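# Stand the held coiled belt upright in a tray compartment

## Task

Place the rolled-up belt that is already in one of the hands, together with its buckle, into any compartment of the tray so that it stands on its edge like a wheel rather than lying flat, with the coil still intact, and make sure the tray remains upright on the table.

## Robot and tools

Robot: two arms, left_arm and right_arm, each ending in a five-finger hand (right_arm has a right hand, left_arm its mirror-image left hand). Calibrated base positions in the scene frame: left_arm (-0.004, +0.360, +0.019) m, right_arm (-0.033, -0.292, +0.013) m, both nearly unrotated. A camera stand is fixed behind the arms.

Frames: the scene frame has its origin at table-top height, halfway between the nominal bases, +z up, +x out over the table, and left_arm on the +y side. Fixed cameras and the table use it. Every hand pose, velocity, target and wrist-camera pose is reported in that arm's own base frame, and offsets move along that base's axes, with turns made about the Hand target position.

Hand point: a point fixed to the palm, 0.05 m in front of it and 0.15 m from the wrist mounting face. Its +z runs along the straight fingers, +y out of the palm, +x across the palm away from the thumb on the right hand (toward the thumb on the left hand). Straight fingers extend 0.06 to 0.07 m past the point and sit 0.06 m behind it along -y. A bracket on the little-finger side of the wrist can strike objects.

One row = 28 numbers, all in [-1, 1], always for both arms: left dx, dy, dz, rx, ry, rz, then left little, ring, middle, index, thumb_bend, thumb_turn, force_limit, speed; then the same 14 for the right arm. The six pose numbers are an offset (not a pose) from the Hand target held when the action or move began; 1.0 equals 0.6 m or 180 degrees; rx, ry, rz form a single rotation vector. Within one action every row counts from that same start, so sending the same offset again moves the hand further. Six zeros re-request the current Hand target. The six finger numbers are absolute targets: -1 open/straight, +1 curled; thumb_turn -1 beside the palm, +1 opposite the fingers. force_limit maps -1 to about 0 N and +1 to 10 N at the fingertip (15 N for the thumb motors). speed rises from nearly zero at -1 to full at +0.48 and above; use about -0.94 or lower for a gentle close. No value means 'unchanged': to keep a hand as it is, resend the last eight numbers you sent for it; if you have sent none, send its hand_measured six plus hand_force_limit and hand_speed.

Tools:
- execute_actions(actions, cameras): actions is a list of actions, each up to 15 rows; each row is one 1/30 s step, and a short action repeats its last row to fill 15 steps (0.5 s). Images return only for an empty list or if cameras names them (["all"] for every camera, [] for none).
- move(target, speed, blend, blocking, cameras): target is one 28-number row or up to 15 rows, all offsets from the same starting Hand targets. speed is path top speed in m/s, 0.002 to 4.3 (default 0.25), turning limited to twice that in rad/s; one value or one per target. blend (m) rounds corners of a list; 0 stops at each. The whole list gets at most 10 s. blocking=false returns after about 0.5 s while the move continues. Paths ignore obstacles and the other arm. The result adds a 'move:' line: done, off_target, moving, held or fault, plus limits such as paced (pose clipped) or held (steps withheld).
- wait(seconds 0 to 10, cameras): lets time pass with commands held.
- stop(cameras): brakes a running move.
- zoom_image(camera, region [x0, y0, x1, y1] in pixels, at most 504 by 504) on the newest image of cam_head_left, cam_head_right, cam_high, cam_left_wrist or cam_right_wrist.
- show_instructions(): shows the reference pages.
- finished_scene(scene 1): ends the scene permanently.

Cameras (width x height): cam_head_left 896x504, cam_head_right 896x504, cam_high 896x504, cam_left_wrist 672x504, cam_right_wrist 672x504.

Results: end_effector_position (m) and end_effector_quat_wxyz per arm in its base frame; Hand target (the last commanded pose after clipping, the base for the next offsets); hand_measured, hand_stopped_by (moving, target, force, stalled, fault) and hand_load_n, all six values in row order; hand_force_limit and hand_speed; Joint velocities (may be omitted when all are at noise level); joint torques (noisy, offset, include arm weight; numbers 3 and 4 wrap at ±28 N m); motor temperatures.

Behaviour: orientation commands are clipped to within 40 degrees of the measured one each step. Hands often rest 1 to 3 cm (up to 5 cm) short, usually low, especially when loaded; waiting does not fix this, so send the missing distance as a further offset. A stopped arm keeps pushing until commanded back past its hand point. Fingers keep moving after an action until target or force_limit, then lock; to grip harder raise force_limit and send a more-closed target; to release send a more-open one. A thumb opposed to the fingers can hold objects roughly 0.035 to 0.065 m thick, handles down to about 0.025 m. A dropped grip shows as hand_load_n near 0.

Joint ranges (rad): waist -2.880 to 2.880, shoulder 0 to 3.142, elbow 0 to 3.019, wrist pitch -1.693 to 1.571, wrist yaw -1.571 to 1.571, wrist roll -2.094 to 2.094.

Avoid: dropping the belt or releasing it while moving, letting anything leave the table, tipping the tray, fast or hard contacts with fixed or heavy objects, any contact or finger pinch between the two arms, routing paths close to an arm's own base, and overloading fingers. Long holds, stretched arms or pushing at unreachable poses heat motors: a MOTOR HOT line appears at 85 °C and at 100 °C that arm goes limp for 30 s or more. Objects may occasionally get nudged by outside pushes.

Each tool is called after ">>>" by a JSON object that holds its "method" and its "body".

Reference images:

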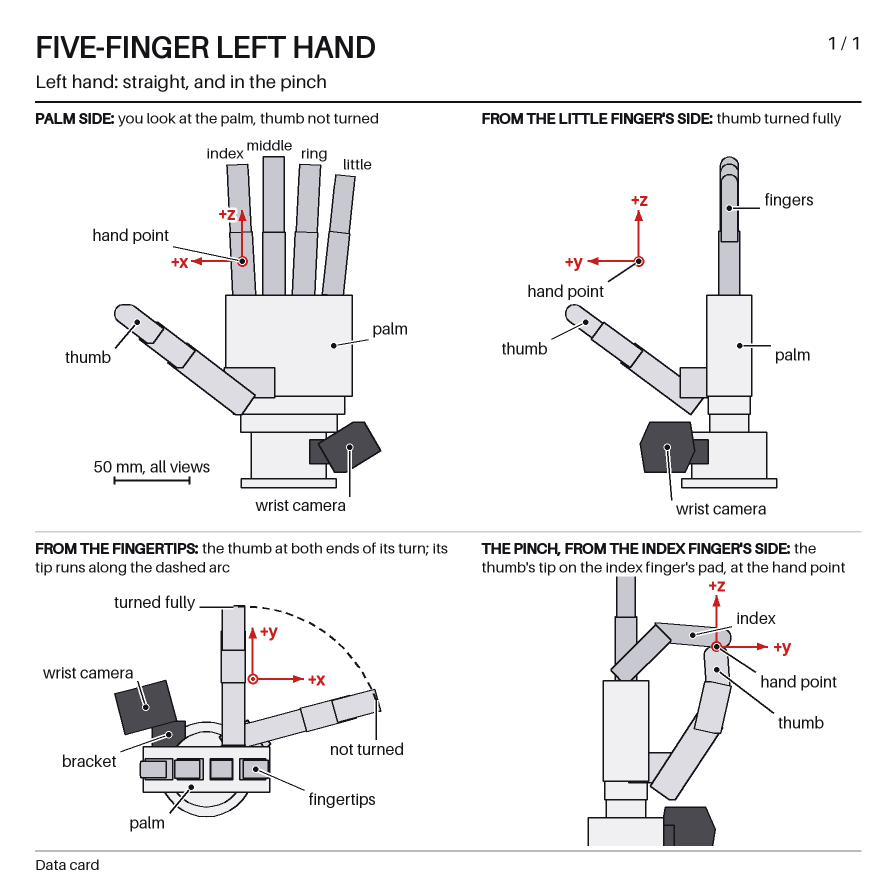

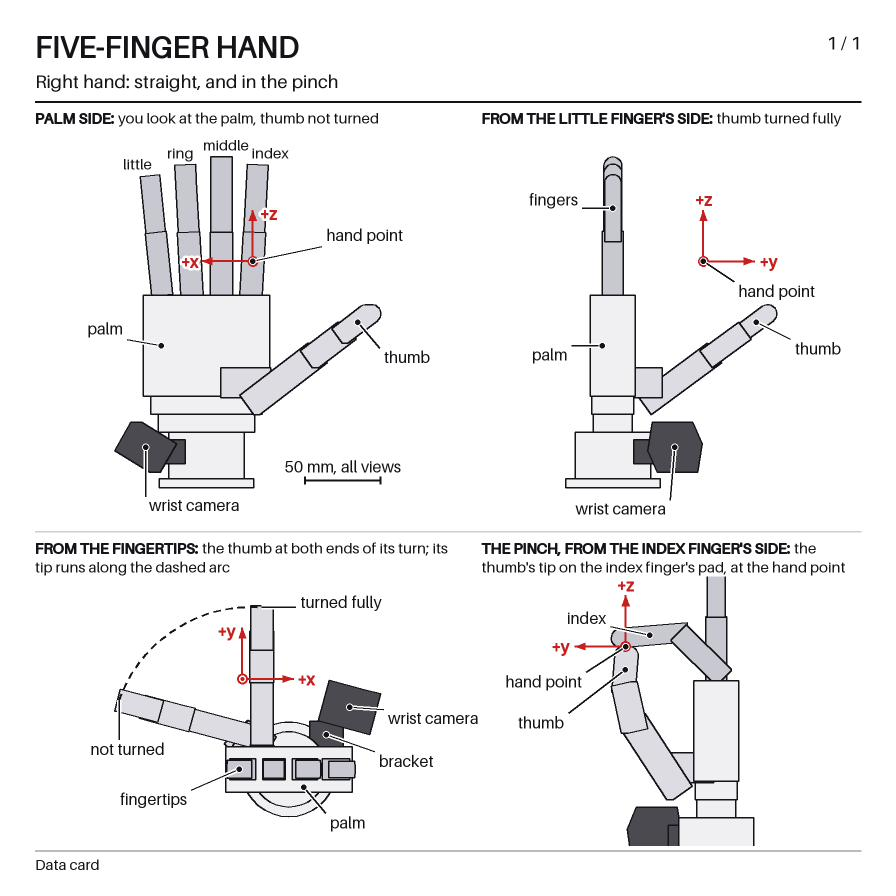

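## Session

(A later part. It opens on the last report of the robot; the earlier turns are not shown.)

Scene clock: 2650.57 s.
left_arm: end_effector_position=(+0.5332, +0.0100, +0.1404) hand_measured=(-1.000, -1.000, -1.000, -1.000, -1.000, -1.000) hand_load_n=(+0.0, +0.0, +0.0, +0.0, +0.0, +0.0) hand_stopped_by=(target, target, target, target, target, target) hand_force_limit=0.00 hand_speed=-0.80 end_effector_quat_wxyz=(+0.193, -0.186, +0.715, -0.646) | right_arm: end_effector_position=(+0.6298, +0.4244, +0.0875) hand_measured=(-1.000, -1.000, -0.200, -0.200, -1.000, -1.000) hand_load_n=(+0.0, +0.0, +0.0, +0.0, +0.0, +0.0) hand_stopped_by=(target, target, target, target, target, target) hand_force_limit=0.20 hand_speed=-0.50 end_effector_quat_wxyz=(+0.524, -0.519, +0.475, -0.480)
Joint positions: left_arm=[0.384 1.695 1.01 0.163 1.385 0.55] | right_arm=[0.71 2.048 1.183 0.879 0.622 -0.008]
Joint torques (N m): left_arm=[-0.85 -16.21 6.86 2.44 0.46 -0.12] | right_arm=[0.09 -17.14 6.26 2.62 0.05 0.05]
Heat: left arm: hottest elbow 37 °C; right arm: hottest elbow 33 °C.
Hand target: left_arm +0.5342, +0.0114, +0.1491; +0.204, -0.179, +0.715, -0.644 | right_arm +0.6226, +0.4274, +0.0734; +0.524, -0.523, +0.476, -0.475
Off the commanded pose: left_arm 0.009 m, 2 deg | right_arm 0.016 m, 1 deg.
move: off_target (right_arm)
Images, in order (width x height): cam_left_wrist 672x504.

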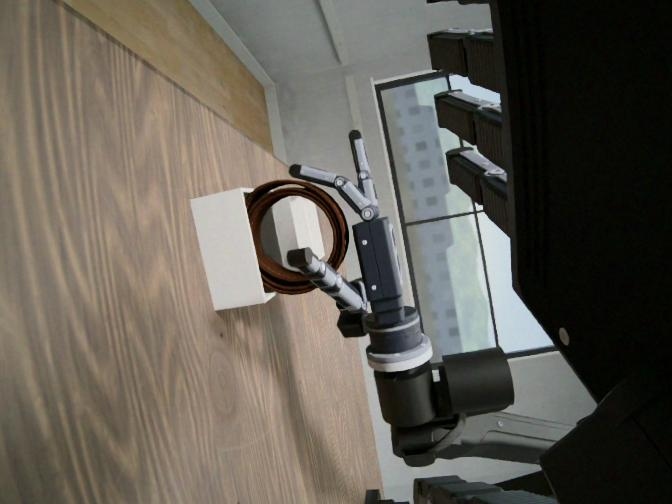

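>>> {"method": "move", "body": {"target": [0,0,0,0,0,0,-1,-1,-1,-1,-1,-1,0,-0.8,0.0,0.0,-0.025,0,0,0,-1,-1,-0.2,-0.2,-1,-1,0.2,-0.5], "speed": 0.03, "cameras": ["cam_left_wrist"]}}

>>> {"method": "zoom_image", "body": {"camera": "cam_left_wrist", "region": [180, 80, 440, 330]}}

Scene clock: 2657.30 s.
left_arm: end_effector_position=(+0.5332, +0.0100, +0.1404) hand_measured=(-1.000, -1.000, -1.000, -1.000, -1.000, -1.000) hand_load_n=(+0.0, +0.0, +0.0, +0.0, +0.0, -0.5) hand_stopped_by=(target, target, target, target, target, target) hand_force_limit=0.00 hand_speed=-0.80 end_effector_quat_wxyz=(+0.193, -0.186, +0.715, -0.646) | right_arm: end_effector_position=(+0.6304, +0.4249, +0.0782) hand_measured=(-1.000, -1.000, -0.200, -0.200, -1.000, -1.000) hand_load_n=(+0.0, +0.0, +0.0, +0.0, +0.0, +0.0) hand_stopped_by=(target, target, target, target, target, target) hand_force_limit=0.20 hand_speed=-0.50 end_effector_quat_wxyz=(+0.528, -0.515, +0.474, -0.480)
Joint positions: left_arm=[0.384 1.695 1.01 0.163 1.385 0.55] | right_arm=[0.71 2.072 1.183 0.912 0.622 -0.007]
Joint torques (N m): left_arm=[-0.91 -16.15 6.82 2.45 0.46 -0.1] | right_arm=[0.09 -16.73 6.05 2.47 0.05 0.05]
Heat: left arm: hottest elbow 37 °C; right arm: hottest elbow 33 °C.
Hand target: left_arm +0.5342, +0.0114, +0.1491; +0.204, -0.179, +0.715, -0.644 | right_arm +0.6226, +0.4274, +0.0584; +0.524, -0.523, +0.476, -0.475
Off the commanded pose: left_arm 0.009 m, 2 deg | right_arm 0.021 m, 1 deg.
move: off_target (right_arm)
Images, in order (width x height): cam_left_wrist 672x504.

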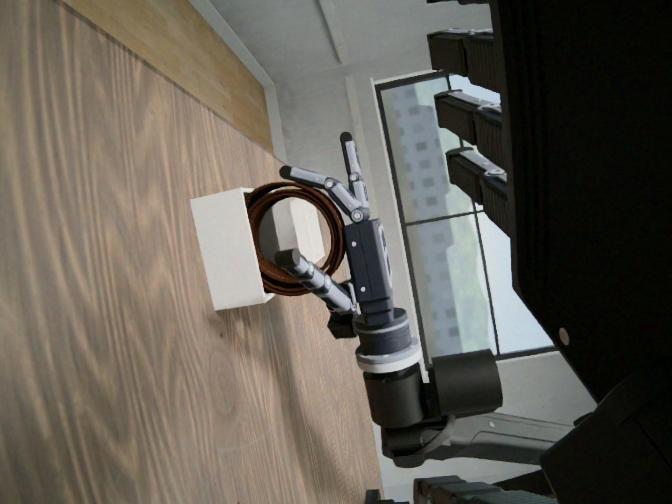

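Scaled by 1.938 from the camera's 672x504 image, which has a finer 960x720 frame.

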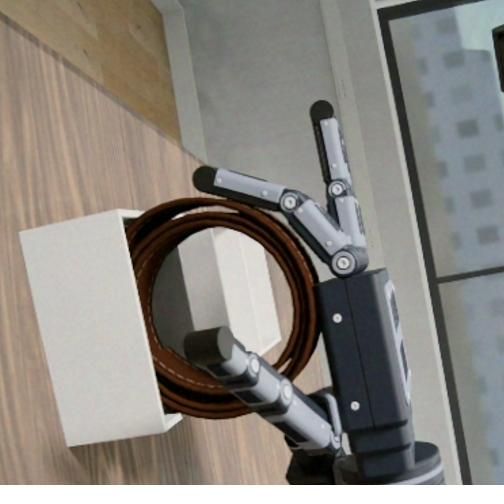

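>>> {"method": "move", "body": {"target": [0,0,0,0,0,0,-1,-1,-1,-1,-1,-1,0,-0.8,0.0,0.0,-0.025,0,0,0,-1,-1,-0.2,-0.2,-1,-1,0.2,-0.5], "speed": 0.03, "cameras": ["cam_left_wrist","cam_high"]}}

>>> {"method": "zoom_image", "body": {"camera": "cam_left_wrist", "region": [180, 80, 440, 330]}}

Scene clock: 2664.20 s.
left_arm: end_effector_position=(+0.5332, +0.0100, +0.1404) hand_measured=(-1.000, -1.000, -1.000, -1.000, -1.000, -1.000) hand_load_n=(+0.0, +0.0, +0.0, +0.0, +0.0, +0.0) hand_stopped_by=(target, target, target, target, target, target) hand_force_limit=0.00 hand_speed=-0.80 end_effector_quat_wxyz=(+0.193, -0.186, +0.715, -0.646) | right_arm: end_effector_position=(+0.6313, +0.4257, +0.0765) hand_measured=(-1.000, -1.000, -0.200, -0.200, -1.000, -1.000) hand_load_n=(+0.0, +0.0, +0.5, +0.0, +0.0, -0.5) hand_stopped_by=(target, target, target, target, target, target) hand_force_limit=0.20 hand_speed=-0.50 end_effector_quat_wxyz=(+0.536, -0.507, +0.474, -0.481)
Joint positions: left_arm=[0.384 1.695 1.01 0.163 1.385 0.55] | right_arm=[0.71 2.088 1.183 0.952 0.623 -0.006]
Joint torques (N m): left_arm=[-0.85 -16.09 6.76 2.41 0.46 -0.11] | right_arm=[0.15 -15.68 5.91 2.09 -0.01 0.04]
Heat: left arm: hottest elbow 37 °C; right arm: hottest elbow 33 °C.
Hand target: left_arm +0.5342, +0.0114, +0.1491; +0.204, -0.179, +0.715, -0.644 | right_arm +0.6226, +0.4274, +0.0433; +0.524, -0.523, +0.476, -0.475
Off the commanded pose: left_arm 0.009 m, 2 deg | right_arm 0.034 m, 2 deg.
move: off_target (right_arm)
Images, in order (width x height): cam_high 896x504, cam_left_wrist 672x504.

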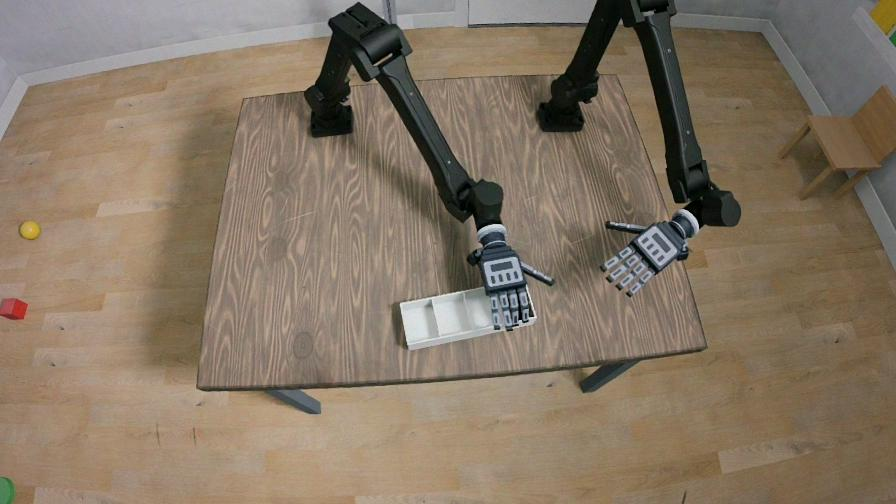

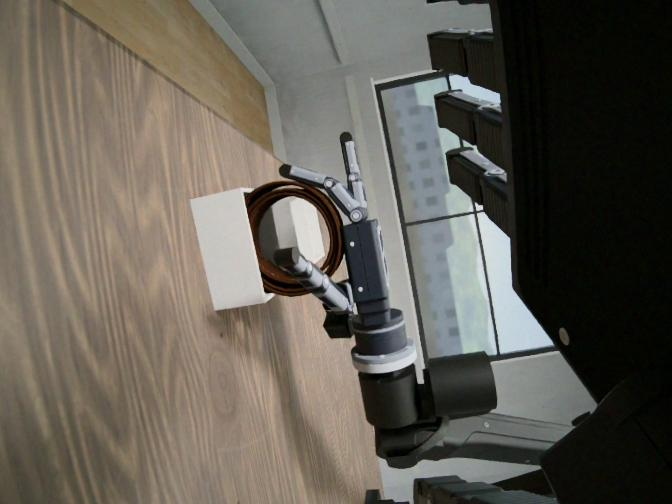

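Scaled by 1.938 from the camera's 672x504 image, which has a finer 960x720 frame.

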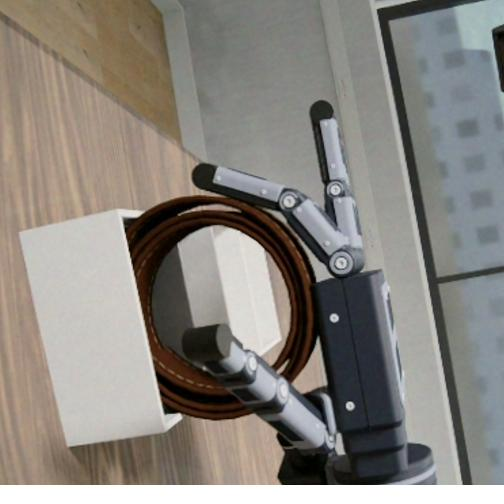

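>>> {"method": "move", "body": {"target": [0,0,0,0,0,0,-1,-1,-1,-1,-1,-1,0,-0.8,-0.005,0.0,-0.04,0,0,0,-1,-1,-0.2,-0.2,-1,-1,0.2,-0.5], "speed": 0.03, "cameras": ["cam_left_wrist"]}}

>>> {"method": "zoom_image", "body": {"camera": "cam_left_wrist", "region": [180, 80, 440, 330]}}

Scene clock: 2675.73 s.
left_arm: end_effector_position=(+0.5332, +0.0100, +0.1404) hand_measured=(-1.000, -1.000, -1.000, -1.000, -1.000, -1.000) hand_load_n=(+0.0, +0.0, +0.0, +0.0, +0.0, +0.0) hand_stopped_by=(target, target, target, target, target, target) hand_force_limit=0.00 hand_speed=-0.80 end_effector_quat_wxyz=(+0.193, -0.186, +0.715, -0.646) | right_arm: end_effector_position=(+0.6319, +0.4265, +0.0699) hand_measured=(-1.000, -1.000, -0.200, -0.200, -1.000, -1.000) hand_load_n=(+0.0, +0.0, +0.0, +0.0, +0.0, +0.0) hand_stopped_by=(target, target, target, target, target, target) hand_force_limit=0.20 hand_speed=-0.50 end_effector_quat_wxyz=(+0.547, -0.494, +0.474, -0.482)
Joint positions: left_arm=[0.384 1.695 1.01 0.163 1.385 0.55] | right_arm=[0.711 2.119 1.183 1.014 0.625 -0.002]
Joint torques (N m): left_arm=[-0.97 -16.09 6.86 2.5 0.45 -0.11] | right_arm=[0.32 -14.15 5.19 1.61 0 0]
Heat: left arm: hottest elbow 37 °C; right arm: hottest elbow 33 °C.
Hand target: left_arm +0.5342, +0.0114, +0.1491; +0.204, -0.179, +0.715, -0.644 | right_arm +0.6195, +0.4275, +0.0192; +0.524, -0.523, +0.476, -0.475
Off the commanded pose: left_arm 0.009 m, 2 deg | right_arm 0.052 m, 4 deg.
move: off_target (right_arm)
Images, in order (width x height): cam_left_wrist 672x504.

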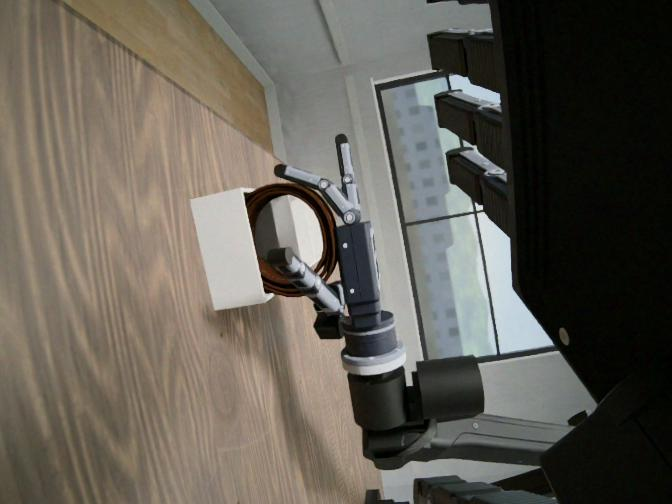

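Scaled by 1.938 from the camera's 672x504 image, which has a finer 960x720 frame.

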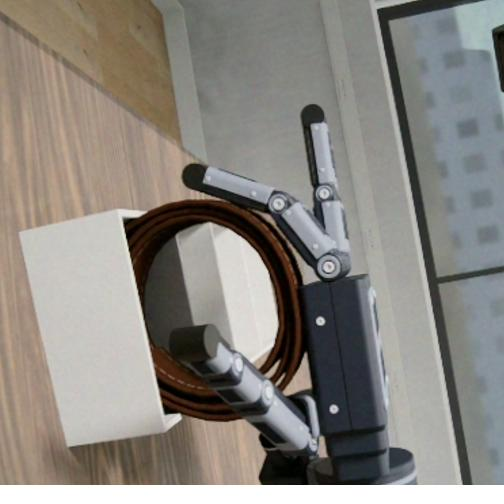

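>>> {"method": "move", "body": {"target": [0,0,0,0,0,0,-1,-1,-1,-1,-1,-1,0,-0.8,-0.003,0.0,-0.03,0,0,0,-1,-1,-0.2,-0.2,-1,-1,0.2,-0.5], "speed": 0.03, "cameras": ["cam_left_wrist"]}}

>>> {"method": "zoom_image", "body": {"camera": "cam_left_wrist", "region": [180, 80, 440, 330]}}

Scene clock: 2689.73 s.
left_arm: end_effector_position=(+0.5332, +0.0100, +0.1404) hand_measured=(-1.000, -1.000, -1.000, -1.000, -1.000, -1.000) hand_load_n=(+0.0, +0.0, +0.0, +0.0, +0.0, +0.0) hand_stopped_by=(target, target, target, target, target, target) hand_force_limit=0.00 hand_speed=-0.80 end_effector_quat_wxyz=(+0.193, -0.186, +0.715, -0.646) | right_arm: end_effector_position=(+0.6319, +0.4274, +0.0683) hand_measured=(-1.000, -1.000, -0.200, -0.200, -1.000, -1.000) hand_load_n=(+0.0, +0.0, +0.0, +0.0, +0.0, -0.5) hand_stopped_by=(target, target, target, target, target, target) hand_force_limit=0.20 hand_speed=-0.50 end_effector_quat_wxyz=(+0.558, -0.482, +0.473, -0.482)
Joint positions: left_arm=[0.384 1.695 1.01 0.163 1.385 0.55] | right_arm=[0.712 2.138 1.183 1.062 0.628 0]
Joint torques (N m): left_arm=[-0.79 -16.15 6.71 2.45 0.46 -0.11] | right_arm=[0.32 -12.98 4.74 1.25 -0.02 -0.03]
Heat: left arm: hottest elbow 37 °C; right arm: hottest elbow 32 °C.
Hand target: left_arm +0.5342, +0.0114, +0.1491; +0.204, -0.179, +0.715, -0.644 | right_arm +0.6177, +0.4274, +0.0013; +0.524, -0.523, +0.476, -0.475
Off the commanded pose: left_arm 0.009 m, 2 deg | right_arm 0.069 m, 6 deg.
move: off_target (right_arm)
Images, in order (width x height): cam_left_wrist 672x504.

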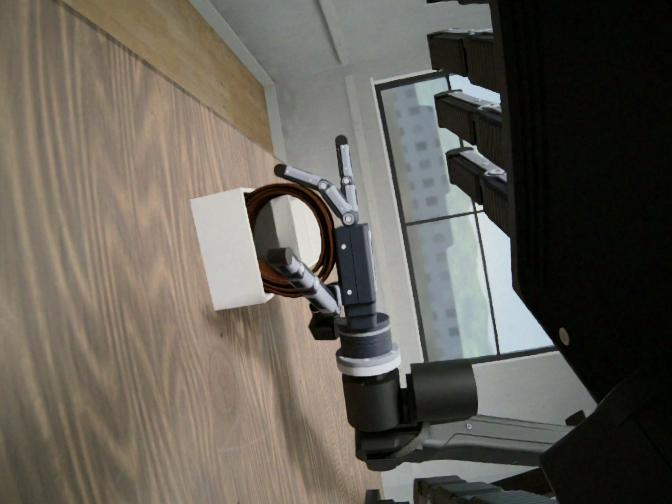

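Scaled by 1.938 from the camera's 672x504 image, which has a finer 960x720 frame.

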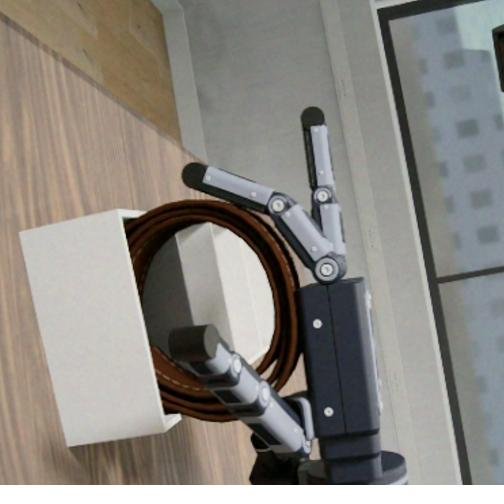

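>>> {"method": "move", "body": {"target": [0,0,0,0,0,0,-1,-1,-1,-1,-1,-1,0,-0.8,-0.003,0.0,-0.035,0,0,0,-1,-1,-0.2,-0.2,-1,-1,0.2,-0.5], "speed": 0.03, "cameras": ["cam_left_wrist"]}}

>>> {"method": "zoom_image", "body": {"camera": "cam_left_wrist", "region": [180, 80, 440, 330]}}

Scene clock: 2695.33 s.
left_arm: end_effector_position=(+0.5332, +0.0100, +0.1404) hand_measured=(-1.000, -1.000, -1.000, -1.000, -1.000, -1.000) hand_load_n=(+0.0, +0.0, +0.0, +0.0, +0.0, +0.0) hand_stopped_by=(target, target, target, target, target, target) hand_force_limit=0.00 hand_speed=-0.80 end_effector_quat_wxyz=(+0.193, -0.186, +0.715, -0.646) | right_arm: end_effector_position=(+0.6317, +0.4281, +0.0662) hand_measured=(-1.000, -1.000, -0.200, -0.200, -1.000, -1.000) hand_load_n=(+0.0, +0.0, +0.5, +0.0, +0.0, +0.0) hand_stopped_by=(target, target, target, target, target, target) hand_force_limit=0.20 hand_speed=-0.50 end_effector_quat_wxyz=(+0.569, -0.469, +0.473, -0.482)
Joint positions: left_arm=[0.384 1.695 1.01 0.163 1.385 0.55] | right_arm=[0.713 2.16 1.183 1.117 0.629 0.004]
Joint torques (N m): left_arm=[-0.85 -15.97 6.75 2.41 0.45 -0.1] | right_arm=[0.32 -11.63 4.25 0.77 -0.04 -0.06]
Heat: left arm: hottest elbow 37 °C; right arm: hottest elbow 32 °C.
Hand target: left_arm +0.5342, +0.0114, +0.1491; +0.204, -0.179, +0.715, -0.644 | right_arm +0.6160, +0.4275, -0.0196; +0.524, -0.523, +0.476, -0.475
Off the commanded pose: left_arm 0.009 m, 2 deg | right_arm 0.087 m, 8 deg.
move: off_target (right_arm)
Images, in order (width x height): cam_left_wrist 672x504.

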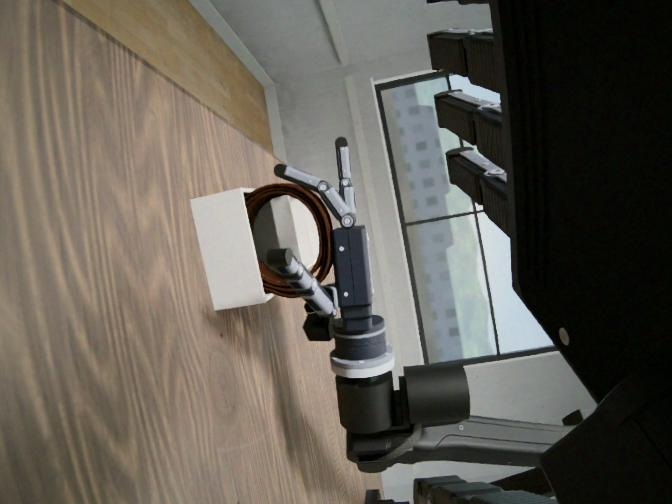

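Scaled by 1.938 from the camera's 672x504 image, which has a finer 960x720 frame.

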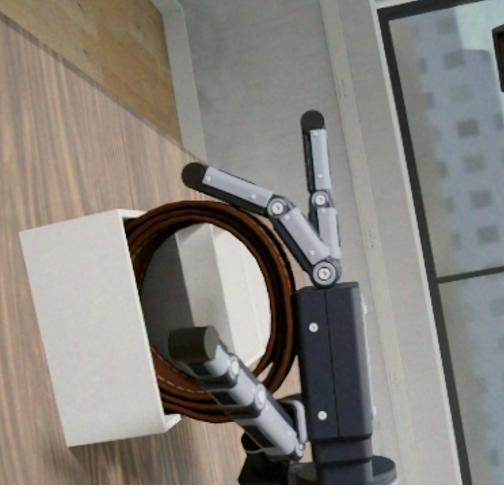

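>>> {"method": "move", "body": {"target": [[0,0,0,0,0,0,-1,-1,-1,-1,-1,-1,0,-0.8,0.015,0.0,0.1,0,0,0,-1,-1,-0.2,-0.2,-1,-1,0.2,-0.5],[0,0,0,0,0,0,-1,-1,-1,-1,-1,-1,0,-0.8,0.055,0.0,0.17,0,0,0,-1,-1,-0.2,-0.2,-1,-1,0.2,-0.5],[0,0,0,0,0,0,-1,-1,-1,-1,-1,-1,0,-0.8,0.07,0.0,0.24,0,0,0,-1,-1,-0.2,-0.2,-1,-1,0.2,-0.5]], "speed": [0.05,0.05,0.05], "blend": [0.01,0.01,0], "cameras": ["cam_left_wrist"]}}

>>> {"method": "zoom_image", "body": {"camera": "cam_left_wrist", "region": [180, 80, 440, 330]}}

Scene clock: 2708.23 s.
left_arm: end_effector_position=(+0.5332, +0.0100, +0.1404) hand_measured=(-1.000, -1.000, -1.000, -1.000, -1.000, -1.000) hand_load_n=(+0.0, +0.0, +0.0, +0.0, +0.0, +0.0) hand_stopped_by=(target, target, target, target, target, target) hand_force_limit=0.00 hand_speed=-0.80 end_effector_quat_wxyz=(+0.193, -0.186, +0.715, -0.646) | right_arm: end_effector_position=(+0.6410, +0.4221, +0.0970) hand_measured=(-1.000, -1.000, -0.200, -0.200, -1.000, -1.000) hand_load_n=(+0.0, +0.0, +0.0, +0.0, +0.0, -0.5) hand_stopped_by=(target, target, target, target, target, target) hand_force_limit=0.20 hand_speed=-0.50 end_effector_quat_wxyz=(+0.510, -0.540, +0.477, -0.470)
Joint positions: left_arm=[0.384 1.695 1.01 0.163 1.385 0.55] | right_arm=[0.69 2.018 1.218 0.754 0.587 0.004]
Joint torques (N m): left_arm=[-0.91 -16.21 6.79 2.44 0.44 -0.12] | right_arm=[-1.2 -19.31 12.05 1.55 -0.11 -0.06]
Heat: left arm: hottest elbow 37 °C; right arm: hottest elbow 32 °C.
Hand target: left_arm +0.5342, +0.0114, +0.1491; +0.204, -0.179, +0.715, -0.644 | right_arm +0.6579, +0.4275, +0.1242; +0.524, -0.523, +0.476, -0.475
Off the commanded pose: left_arm 0.009 m, 2 deg | right_arm 0.033 m, 3 deg.
move: off_target (right_arm)
Images, in order (width x height): cam_left_wrist 672x504.

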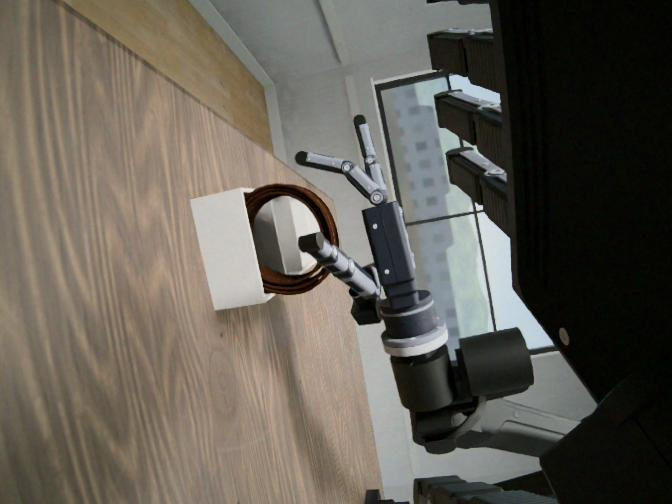

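Scaled by 1.938 from the camera's 672x504 image, which has a finer 960x720 frame.

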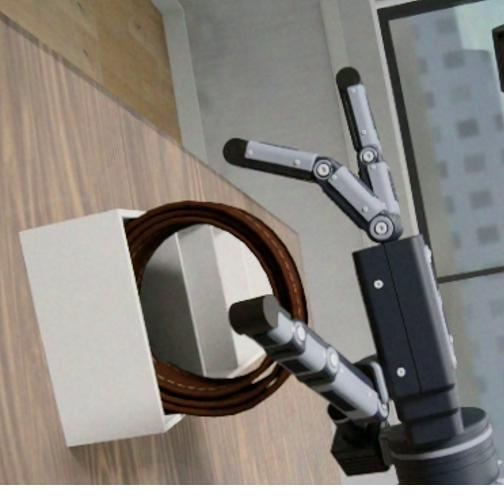

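>>> {"method": "move", "body": {"target": [[0,0,0,0,0,0,-1,-1,-1,-1,-1,-1,0,-0.8,0.0,0.0,0.17,0,0,0,-1,-1,-0.2,-0.2,-1,-1,0.2,-0.5],[0,0,0,0,0,0,-1,-1,-1,-1,-1,-1,0,-0.8,-0.123,0.015,0.17,-0.0255,0.2655,0,-1,-1,-1,-1,-1,1,0.2,-0.5]], "speed": [0.08,0.1], "blend": [0.02,0], "cameras": ["cam_left_wrist","cam_high"]}}

>>> {"method": "zoom_image", "body": {"camera": "cam_left_wrist", "region": [180, 60, 540, 330]}}

Scene clock: 2793.53 s.
left_arm: end_effector_position=(+0.5332, +0.0100, +0.1404) hand_measured=(-1.000, -1.000, -1.000, -1.000, -1.000, -1.000) hand_load_n=(+0.0, +0.0, +0.0, +0.0, +0.0, +0.0) hand_stopped_by=(target, target, target, target, target, target) hand_force_limit=0.00 hand_speed=-0.80 end_effector_quat_wxyz=(+0.193, -0.186, +0.715, -0.646) | right_arm: end_effector_position=(+0.5678, +0.4301, +0.2108) hand_measured=(-1.000, -1.000, -1.000, -1.000, -1.000, +1.000) hand_load_n=(+0.0, +0.0, +0.0, +0.0, +0.0, +0.0) hand_stopped_by=(target, target, target, target, target, target) hand_force_limit=0.20 hand_speed=-0.50 end_effector_quat_wxyz=(-0.251, +0.701, -0.623, +0.240)
Joint positions: left_arm=[0.384 1.695 1.01 0.163 1.385 0.55] | right_arm=[0.679 1.89 1.864 -0.928 0.374 0.44]
Joint torques (N m): left_arm=[-0.73 -16.15 6.78 2.45 0.45 -0.11] | right_arm=[-1.14 -17.85 15.62 0.95 0.12 0.04]
Heat: left arm: hottest elbow 37 °C; right arm: hottest elbow 36 °C.
Hand target: left_arm +0.5342, +0.0114, +0.1491; +0.204, -0.179, +0.715, -0.644 | right_arm +0.5842, +0.4363, +0.2262; -0.265, +0.691, -0.628, +0.241
Off the commanded pose: left_arm 0.009 m, 2 deg | right_arm 0.023 m, 2 deg.
move: off_target (right_arm); target 2's new numbers were sent with right_arm's hand 0.023 m and 2 deg from that target
Images, in order (width x height): cam_high 896x504, cam_left_wrist 672x504.

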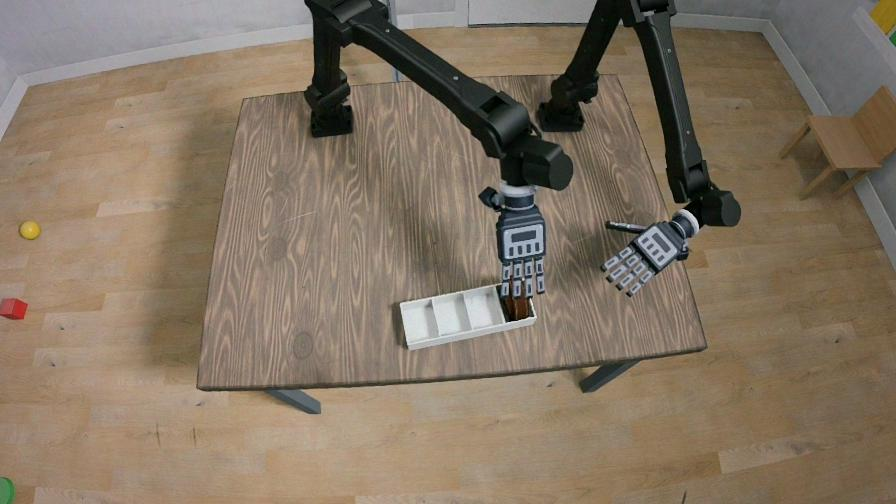

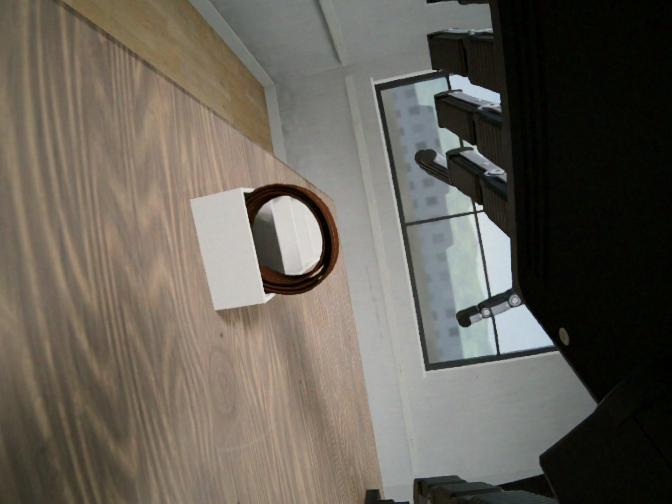

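Scaled by 1.400 from the camera's 672x504 image, which has a finer 960x720 frame.

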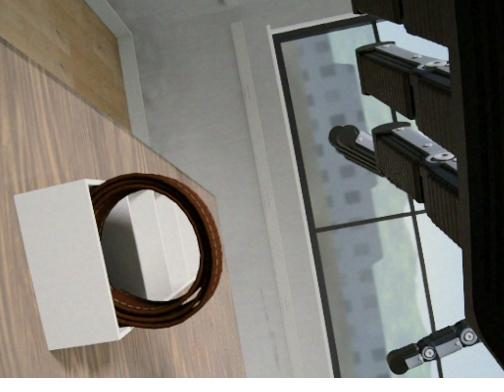

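>>> {"method": "move", "body": {"target": [0,0,0,0,0,0,-1,-1,-1,-1,-1,-1,0,-0.8,0.0,0.0,-0.1687,0,0,0,-1,-1,-1,-1,-1,1,0.2,-0.5], "speed": 0.06, "cameras": ["cam_left_wrist"]}}

>>> {"method": "zoom_image", "body": {"camera": "cam_left_wrist", "region": [180, 60, 540, 330]}}

Scene clock: 2809.40 s.
left_arm: end_effector_position=(+0.5332, +0.0100, +0.1404) hand_measured=(-1.000, -1.000, -1.000, -1.000, -1.000, -1.000) hand_load_n=(-0.5, +0.0, +0.0, +0.0, +0.0, +0.0) hand_stopped_by=(target, target, target, target, target, target) hand_force_limit=0.00 hand_speed=-0.80 end_effector_quat_wxyz=(+0.193, -0.186, +0.715, -0.646) | right_arm: end_effector_position=(+0.5803, +0.4402, +0.1414) hand_measured=(-1.000, -1.000, -1.000, -1.000, -1.000, +1.000) hand_load_n=(+0.0, +0.0, +0.0, +0.0, +0.0, +0.0) hand_stopped_by=(target, target, target, target, target, target) hand_force_limit=0.20 hand_speed=-0.50 end_effector_quat_wxyz=(-0.272, +0.693, -0.622, +0.243)
Joint positions: left_arm=[0.384 1.695 1.01 0.163 1.385 0.55] | right_arm=[0.679 1.929 1.722 -0.702 0.374 0.44]
Joint torques (N m): left_arm=[-0.73 -16.09 6.78 2.44 0.46 -0.11] | right_arm=[-1.08 -18.49 9.21 1.94 0.13 0.05]
Heat: left arm: hottest elbow 37 °C; right arm: hottest elbow 37 °C.
Hand target: left_arm +0.5342, +0.0114, +0.1491; +0.204, -0.179, +0.715, -0.644 | right_arm +0.5843, +0.4364, +0.1252; -0.265, +0.691, -0.628, +0.241
Off the commanded pose: left_arm 0.009 m, 2 deg | right_arm 0.017 m, 1 deg.
move: off_target (right_arm)
Images, in order (width x height): cam_left_wrist 672x504.

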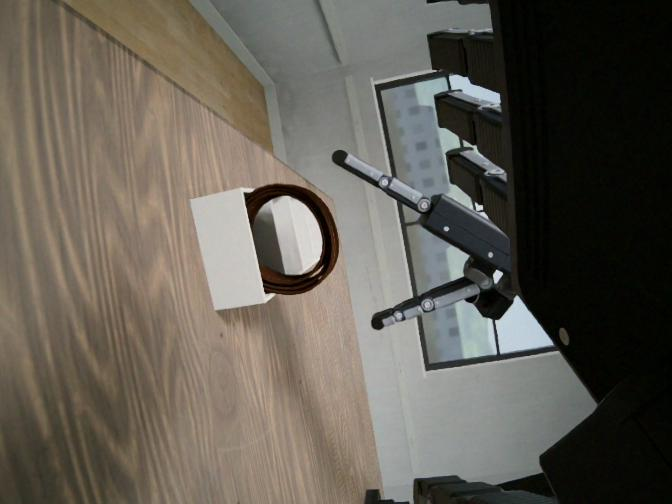

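Scaled by 1.400 from the camera's 672x504 image, which has a finer 960x720 frame.

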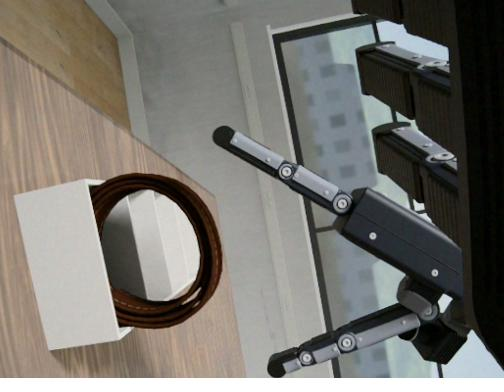

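>>> {"method": "move", "body": {"target": [0,0,0,0,0,0,-1,-1,-1,-1,-1,-1,0,-0.8,0.0133,0.0,-0.088,0,0,0,-1,-1,-1,-1,-1,1,0.2,-0.5], "speed": 0.05, "cameras": ["cam_left_wrist"]}}

>>> {"method": "zoom_image", "body": {"camera": "cam_left_wrist", "region": [180, 80, 440, 330]}}

Scene clock: 2823.43 s.
left_arm: end_effector_position=(+0.5332, +0.0100, +0.1404) hand_measured=(-1.000, -1.000, -1.000, -1.000, -1.000, -1.000) hand_load_n=(+0.0, +0.0, +0.0, +0.0, +0.0, +0.0) hand_stopped_by=(target, target, target, target, target, target) hand_force_limit=0.00 hand_speed=-0.80 end_effector_quat_wxyz=(+0.193, -0.186, +0.715, -0.646) | right_arm: end_effector_position=(+0.5894, +0.4417, +0.0900) hand_measured=(-1.000, -1.000, -1.000, -1.000, -1.000, +1.000) hand_load_n=(+0.0, +0.0, +0.0, +0.0, +0.0, +0.0) hand_stopped_by=(target, target, target, target, target, target) hand_force_limit=0.20 hand_speed=-0.50 end_effector_quat_wxyz=(-0.273, +0.691, -0.624, +0.242)
Joint positions: left_arm=[0.384 1.695 1.01 0.163 1.385 0.55] | right_arm=[0.671 1.984 1.668 -0.589 0.37 0.44]
Joint torques (N m): left_arm=[-0.85 -16.09 6.76 2.41 0.46 -0.11] | right_arm=[-1.2 -18.84 8.88 1.96 0.11 -0.01]
Heat: left arm: hottest elbow 37 °C; right arm: hottest elbow 37 °C.
Hand target: left_arm +0.5342, +0.0114, +0.1491; +0.204, -0.179, +0.715, -0.644 | right_arm +0.5922, +0.4365, +0.0724; -0.265, +0.691, -0.628, +0.241
Off the commanded pose: left_arm 0.009 m, 2 deg | right_arm 0.019 m, 1 deg.
move: off_target (right_arm)
Images, in order (width x height): cam_left_wrist 672x504.

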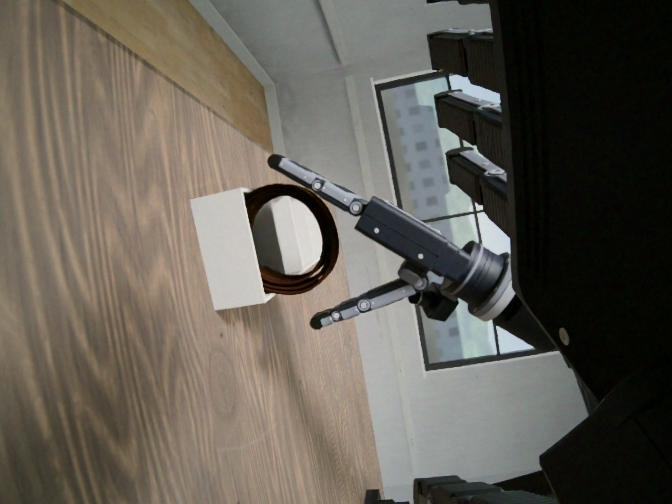

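Scaled by 1.938 from the camera's 672x504 image, which has a finer 960x720 frame.

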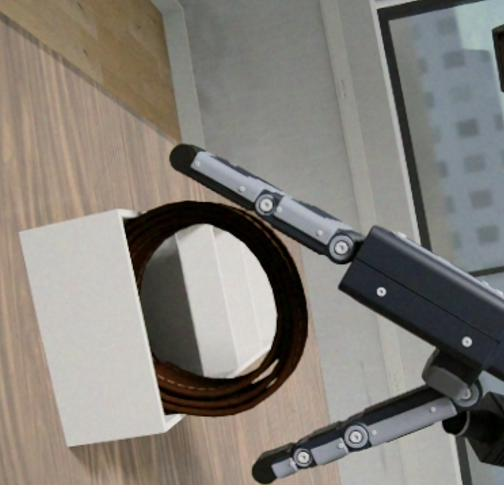

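>>> {"method": "move", "body": {"target": [0,0,0,0,0,0,-1,-1,-1,-1,-1,-1,0,-0.8,0.0,0.0,0.0,0,0,0,-1,-1,-1,-1,-0.4,1,-0.5,-0.8], "speed": 0.05, "cameras": ["cam_left_wrist"]}}

>>> {"method": "zoom_image", "body": {"camera": "cam_left_wrist", "region": [180, 80, 440, 330]}}

Scene clock: 2854.20 s.
left_arm: end_effector_position=(+0.5332, +0.0100, +0.1404) hand_measured=(-1.000, -1.000, -1.000, -1.000, -1.000, -1.000) hand_load_n=(+0.0, +0.0, +0.0, +0.0, +0.0, +0.0) hand_stopped_by=(target, target, target, target, target, target) hand_force_limit=0.00 hand_speed=-0.80 end_effector_quat_wxyz=(+0.193, -0.186, +0.715, -0.646) | right_arm: end_effector_position=(+0.5892, +0.4421, +0.0900) hand_measured=(-1.000, -1.000, -1.000, -1.000, -0.402, +1.000) hand_load_n=(+0.0, +0.0, +0.0, +0.0, +2.5, +0.5) hand_stopped_by=(target, target, target, target, target, target) hand_force_limit=-0.50 hand_speed=-0.80 end_effector_quat_wxyz=(-0.274, +0.691, -0.624, +0.242)
Joint positions: left_arm=[0.384 1.695 1.01 0.163 1.385 0.55] | right_arm=[0.671 1.984 1.668 -0.588 0.368 0.44]
Joint torques (N m): left_arm=[-0.91 -16.03 6.75 2.41 0.45 -0.1] | right_arm=[-1.14 -18.78 8.92 1.96 0.19 -0.01]
Heat: left arm: hottest elbow 37 °C; right arm: hottest elbow 35 °C.
Hand target: left_arm +0.5342, +0.0114, +0.1491; +0.204, -0.179, +0.715, -0.644 | right_arm +0.5922, +0.4365, +0.0725; -0.265, +0.691, -0.628, +0.241
Off the commanded pose: left_arm 0.009 m, 2 deg | right_arm 0.019 m, 1 deg.
move: off_target (right_arm)
Images, in order (width x height): cam_left_wrist 672x504.

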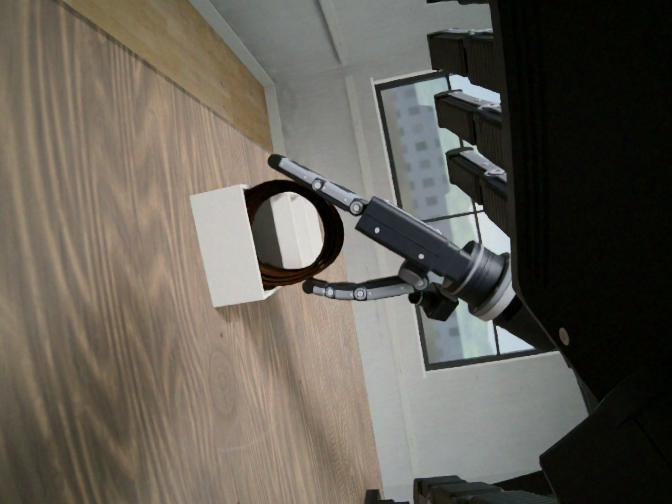

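Scaled by 1.938 from the camera's 672x504 image, which has a finer 960x720 frame.

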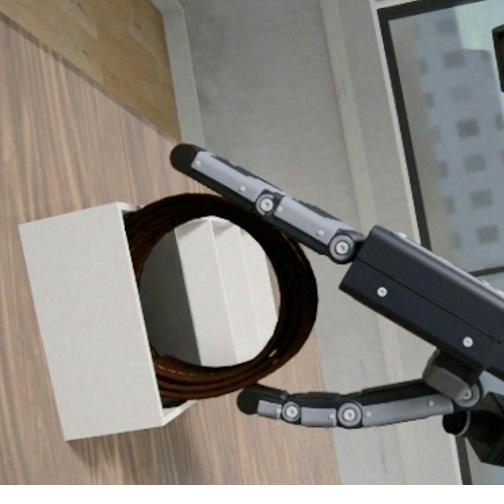

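>>> {"method": "move", "body": {"target": [0,0,0,0,0,0,-1,-1,-1,-1,-1,-1,0,-0.8,0.0,0.0,-0.0333,0,0,0,-1,-1,-1,-1,-0.4,1,-0.5,-0.8], "speed": 0.04, "cameras": ["cam_left_wrist"]}}

>>> {"method": "zoom_image", "body": {"camera": "cam_left_wrist", "region": [180, 80, 440, 330]}}

Scene clock: 2861.07 s.
left_arm: end_effector_position=(+0.5332, +0.0100, +0.1404) hand_measured=(-1.000, -1.000, -1.000, -1.000, -1.000, -1.000) hand_load_n=(+0.0, +0.0, +0.0, +0.0, +0.0, +0.0) hand_stopped_by=(target, target, target, target, target, target) hand_force_limit=0.00 hand_speed=-0.80 end_effector_quat_wxyz=(+0.193, -0.186, +0.715, -0.646) | right_arm: end_effector_position=(+0.5912, +0.4437, +0.0854) hand_measured=(-1.000, -1.000, -1.000, -1.000, -0.402, +1.000) hand_load_n=(+0.0, +0.0, +0.0, +0.0, +2.5, +1.0) hand_stopped_by=(target, target, target, target, target, target) hand_force_limit=-0.50 hand_speed=-0.80 end_effector_quat_wxyz=(-0.284, +0.687, -0.623, +0.243)
Joint positions: left_arm=[0.384 1.695 1.01 0.163 1.385 0.55] | right_arm=[0.671 1.984 1.647 -0.546 0.368 0.44]
Joint torques (N m): left_arm=[-0.73 -16.03 6.79 2.48 0.47 -0.11] | right_arm=[-1.14 -17.44 8.34 2.02 0.19 -0.01]
Heat: left arm: hottest elbow 37 °C; right arm: hottest elbow 35 °C.
Hand target: left_arm +0.5342, +0.0114, +0.1491; +0.204, -0.179, +0.715, -0.644 | right_arm +0.5922, +0.4365, +0.0525; -0.265, +0.691, -0.628, +0.241
Off the commanded pose: left_arm 0.009 m, 2 deg | right_arm 0.034 m, 2 deg.
move: off_target (right_arm)
Images, in order (width x height): cam_left_wrist 672x504.

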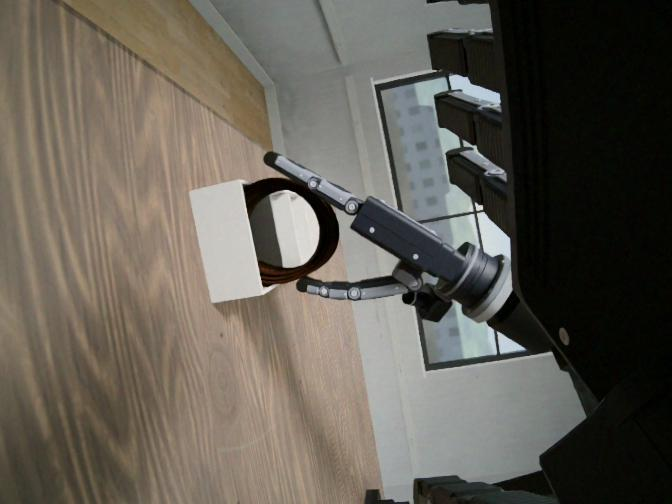

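Scaled by 1.938 from the camera's 672x504 image, which has a finer 960x720 frame.

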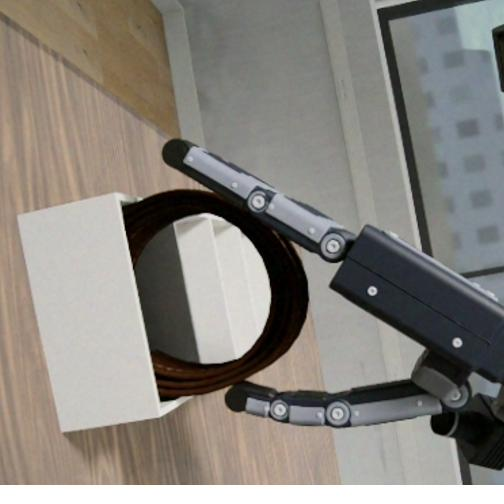

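>>> {"method": "move", "body": {"target": [0,0,0,0,0,0,-1,-1,-1,-1,-1,-1,0,-0.8,-0.005,0.0,-0.0333,0,0,0,-1,-1,-1,-1,-0.4,1,-0.5,-0.8], "speed": 0.04, "cameras": ["cam_left_wrist"]}}

>>> {"method": "zoom_image", "body": {"camera": "cam_left_wrist", "region": [180, 80, 440, 330]}}

Scene clock: 2867.90 s.
left_arm: end_effector_position=(+0.5332, +0.0100, +0.1404) hand_measured=(-1.000, -1.000, -1.000, -1.000, -1.000, -1.000) hand_load_n=(+0.0, +0.0, +0.0, +0.0, +0.0, -0.5) hand_stopped_by=(target, target, target, target, target, target) hand_force_limit=0.00 hand_speed=-0.80 end_effector_quat_wxyz=(+0.193, -0.186, +0.715, -0.646) | right_arm: end_effector_position=(+0.5914, +0.4438, +0.0759) hand_measured=(-1.000, -1.000, -1.000, -1.000, -0.402, +1.000) hand_load_n=(+0.0, +0.0, +0.0, +0.0, +2.0, +0.5) hand_stopped_by=(target, target, target, target, target, target) hand_force_limit=-0.50 hand_speed=-0.80 end_effector_quat_wxyz=(-0.291, +0.684, -0.622, +0.244)
Joint positions: left_arm=[0.384 1.695 1.01 0.163 1.385 0.55] | right_arm=[0.671 1.986 1.617 -0.498 0.368 0.44]
Joint torques (N m): left_arm=[-0.79 -16.32 6.79 2.43 0.45 -0.12] | right_arm=[-1.03 -16.26 7.88 2.07 0.26 0]
Heat: left arm: hottest elbow 37 °C; right arm: hottest elbow 35 °C.
Hand target: left_arm +0.5342, +0.0114, +0.1491; +0.204, -0.179, +0.715, -0.644 | right_arm +0.5892, +0.4365, +0.0324; -0.265, +0.691, -0.628, +0.241
Off the commanded pose: left_arm 0.009 m, 2 deg | right_arm 0.044 m, 3 deg.
move: off_target (right_arm)
Images, in order (width x height): cam_left_wrist 672x504.

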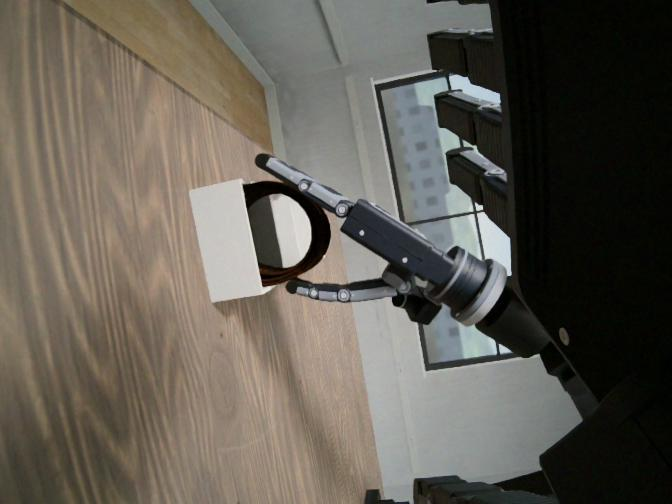

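Scaled by 1.938 from the camera's 672x504 image, which has a finer 960x720 frame.

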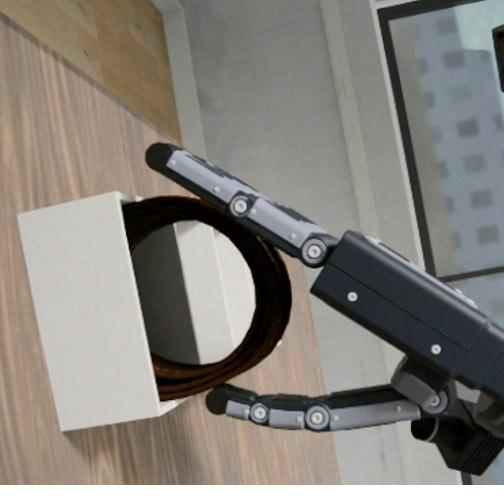

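>>> {"method": "move", "body": {"target": [0,0,0,0,0,0,-1,-1,-1,-1,-1,-1,0,-0.8,-0.003,0.0,-0.015,0,0,0,-1,-1,-1,-1,-0.4,1,-0.5,-0.8], "speed": 0.04, "cameras": ["cam_left_wrist","cam_right_wrist"]}}

>>> {"method": "zoom_image", "body": {"camera": "cam_left_wrist", "region": [180, 140, 380, 330]}}

Scene clock: 2881.57 s.
left_arm: end_effector_position=(+0.5332, +0.0100, +0.1404) hand_measured=(-1.000, -1.000, -1.000, -1.000, -1.000, -1.000) hand_load_n=(+0.0, +0.0, +0.0, +0.0, +0.0, -0.5) hand_stopped_by=(target, target, target, target, target, target) hand_force_limit=0.00 hand_speed=-0.80 end_effector_quat_wxyz=(+0.193, -0.186, +0.715, -0.646) | right_arm: end_effector_position=(+0.5923, +0.4443, +0.0736) hand_measured=(-1.000, -1.000, -1.000, -1.000, -0.402, +1.000) hand_load_n=(+0.0, +0.0, +0.0, +0.0, +2.0, +0.5) hand_stopped_by=(target, target, target, target, target, target) hand_force_limit=-0.50 hand_speed=-0.80 end_effector_quat_wxyz=(-0.296, +0.682, -0.622, +0.246)
Joint positions: left_arm=[0.384 1.695 1.01 0.163 1.385 0.55] | right_arm=[0.671 1.986 1.606 -0.476 0.369 0.44]
Joint torques (N m): left_arm=[-1.03 -16.26 6.79 2.45 0.46 -0.11] | right_arm=[-0.91 -15.79 7.47 1.92 0.26 0.02]
Heat: left arm: hottest elbow 37 °C; right arm: hottest elbow 34 °C.
Hand target: left_arm +0.5342, +0.0114, +0.1491; +0.204, -0.179, +0.715, -0.644 | right_arm +0.5874, +0.4365, +0.0235; -0.265, +0.691, -0.628, +0.241
Off the commanded pose: left_arm 0.009 m, 2 deg | right_arm 0.051 m, 4 deg.
move: off_target (right_arm)
Images, in order (width x height): cam_left_wrist 672x504, cam_right_wrist 672x504.

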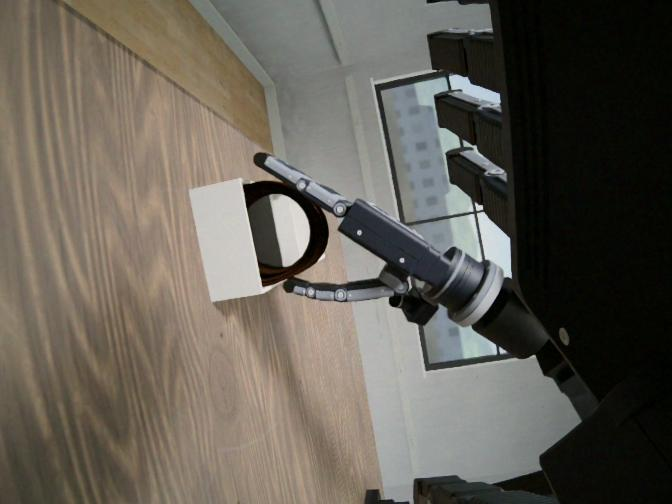

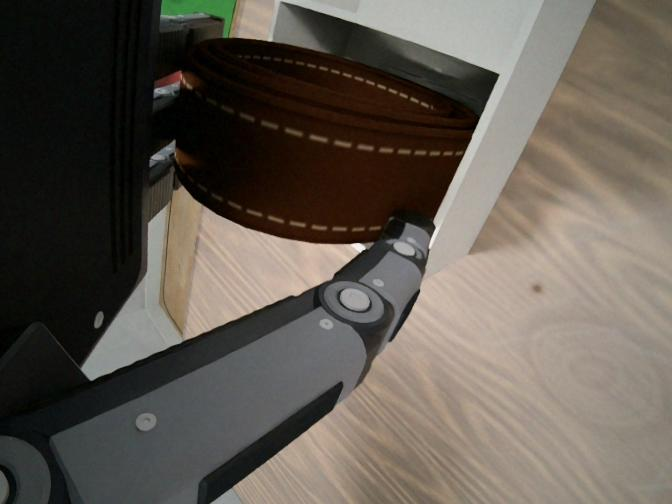

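Scaled by 2.520 from the camera's 672x504 image, which has a finer 960x720 frame.

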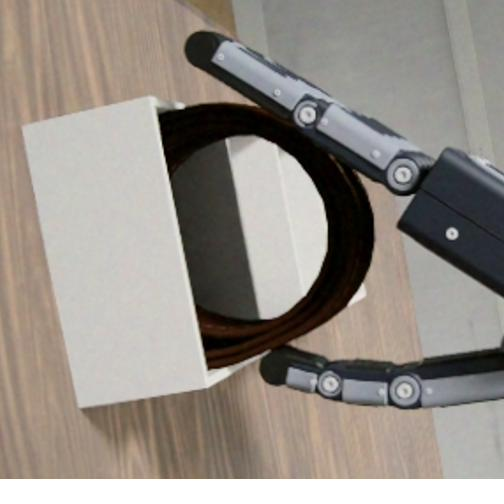

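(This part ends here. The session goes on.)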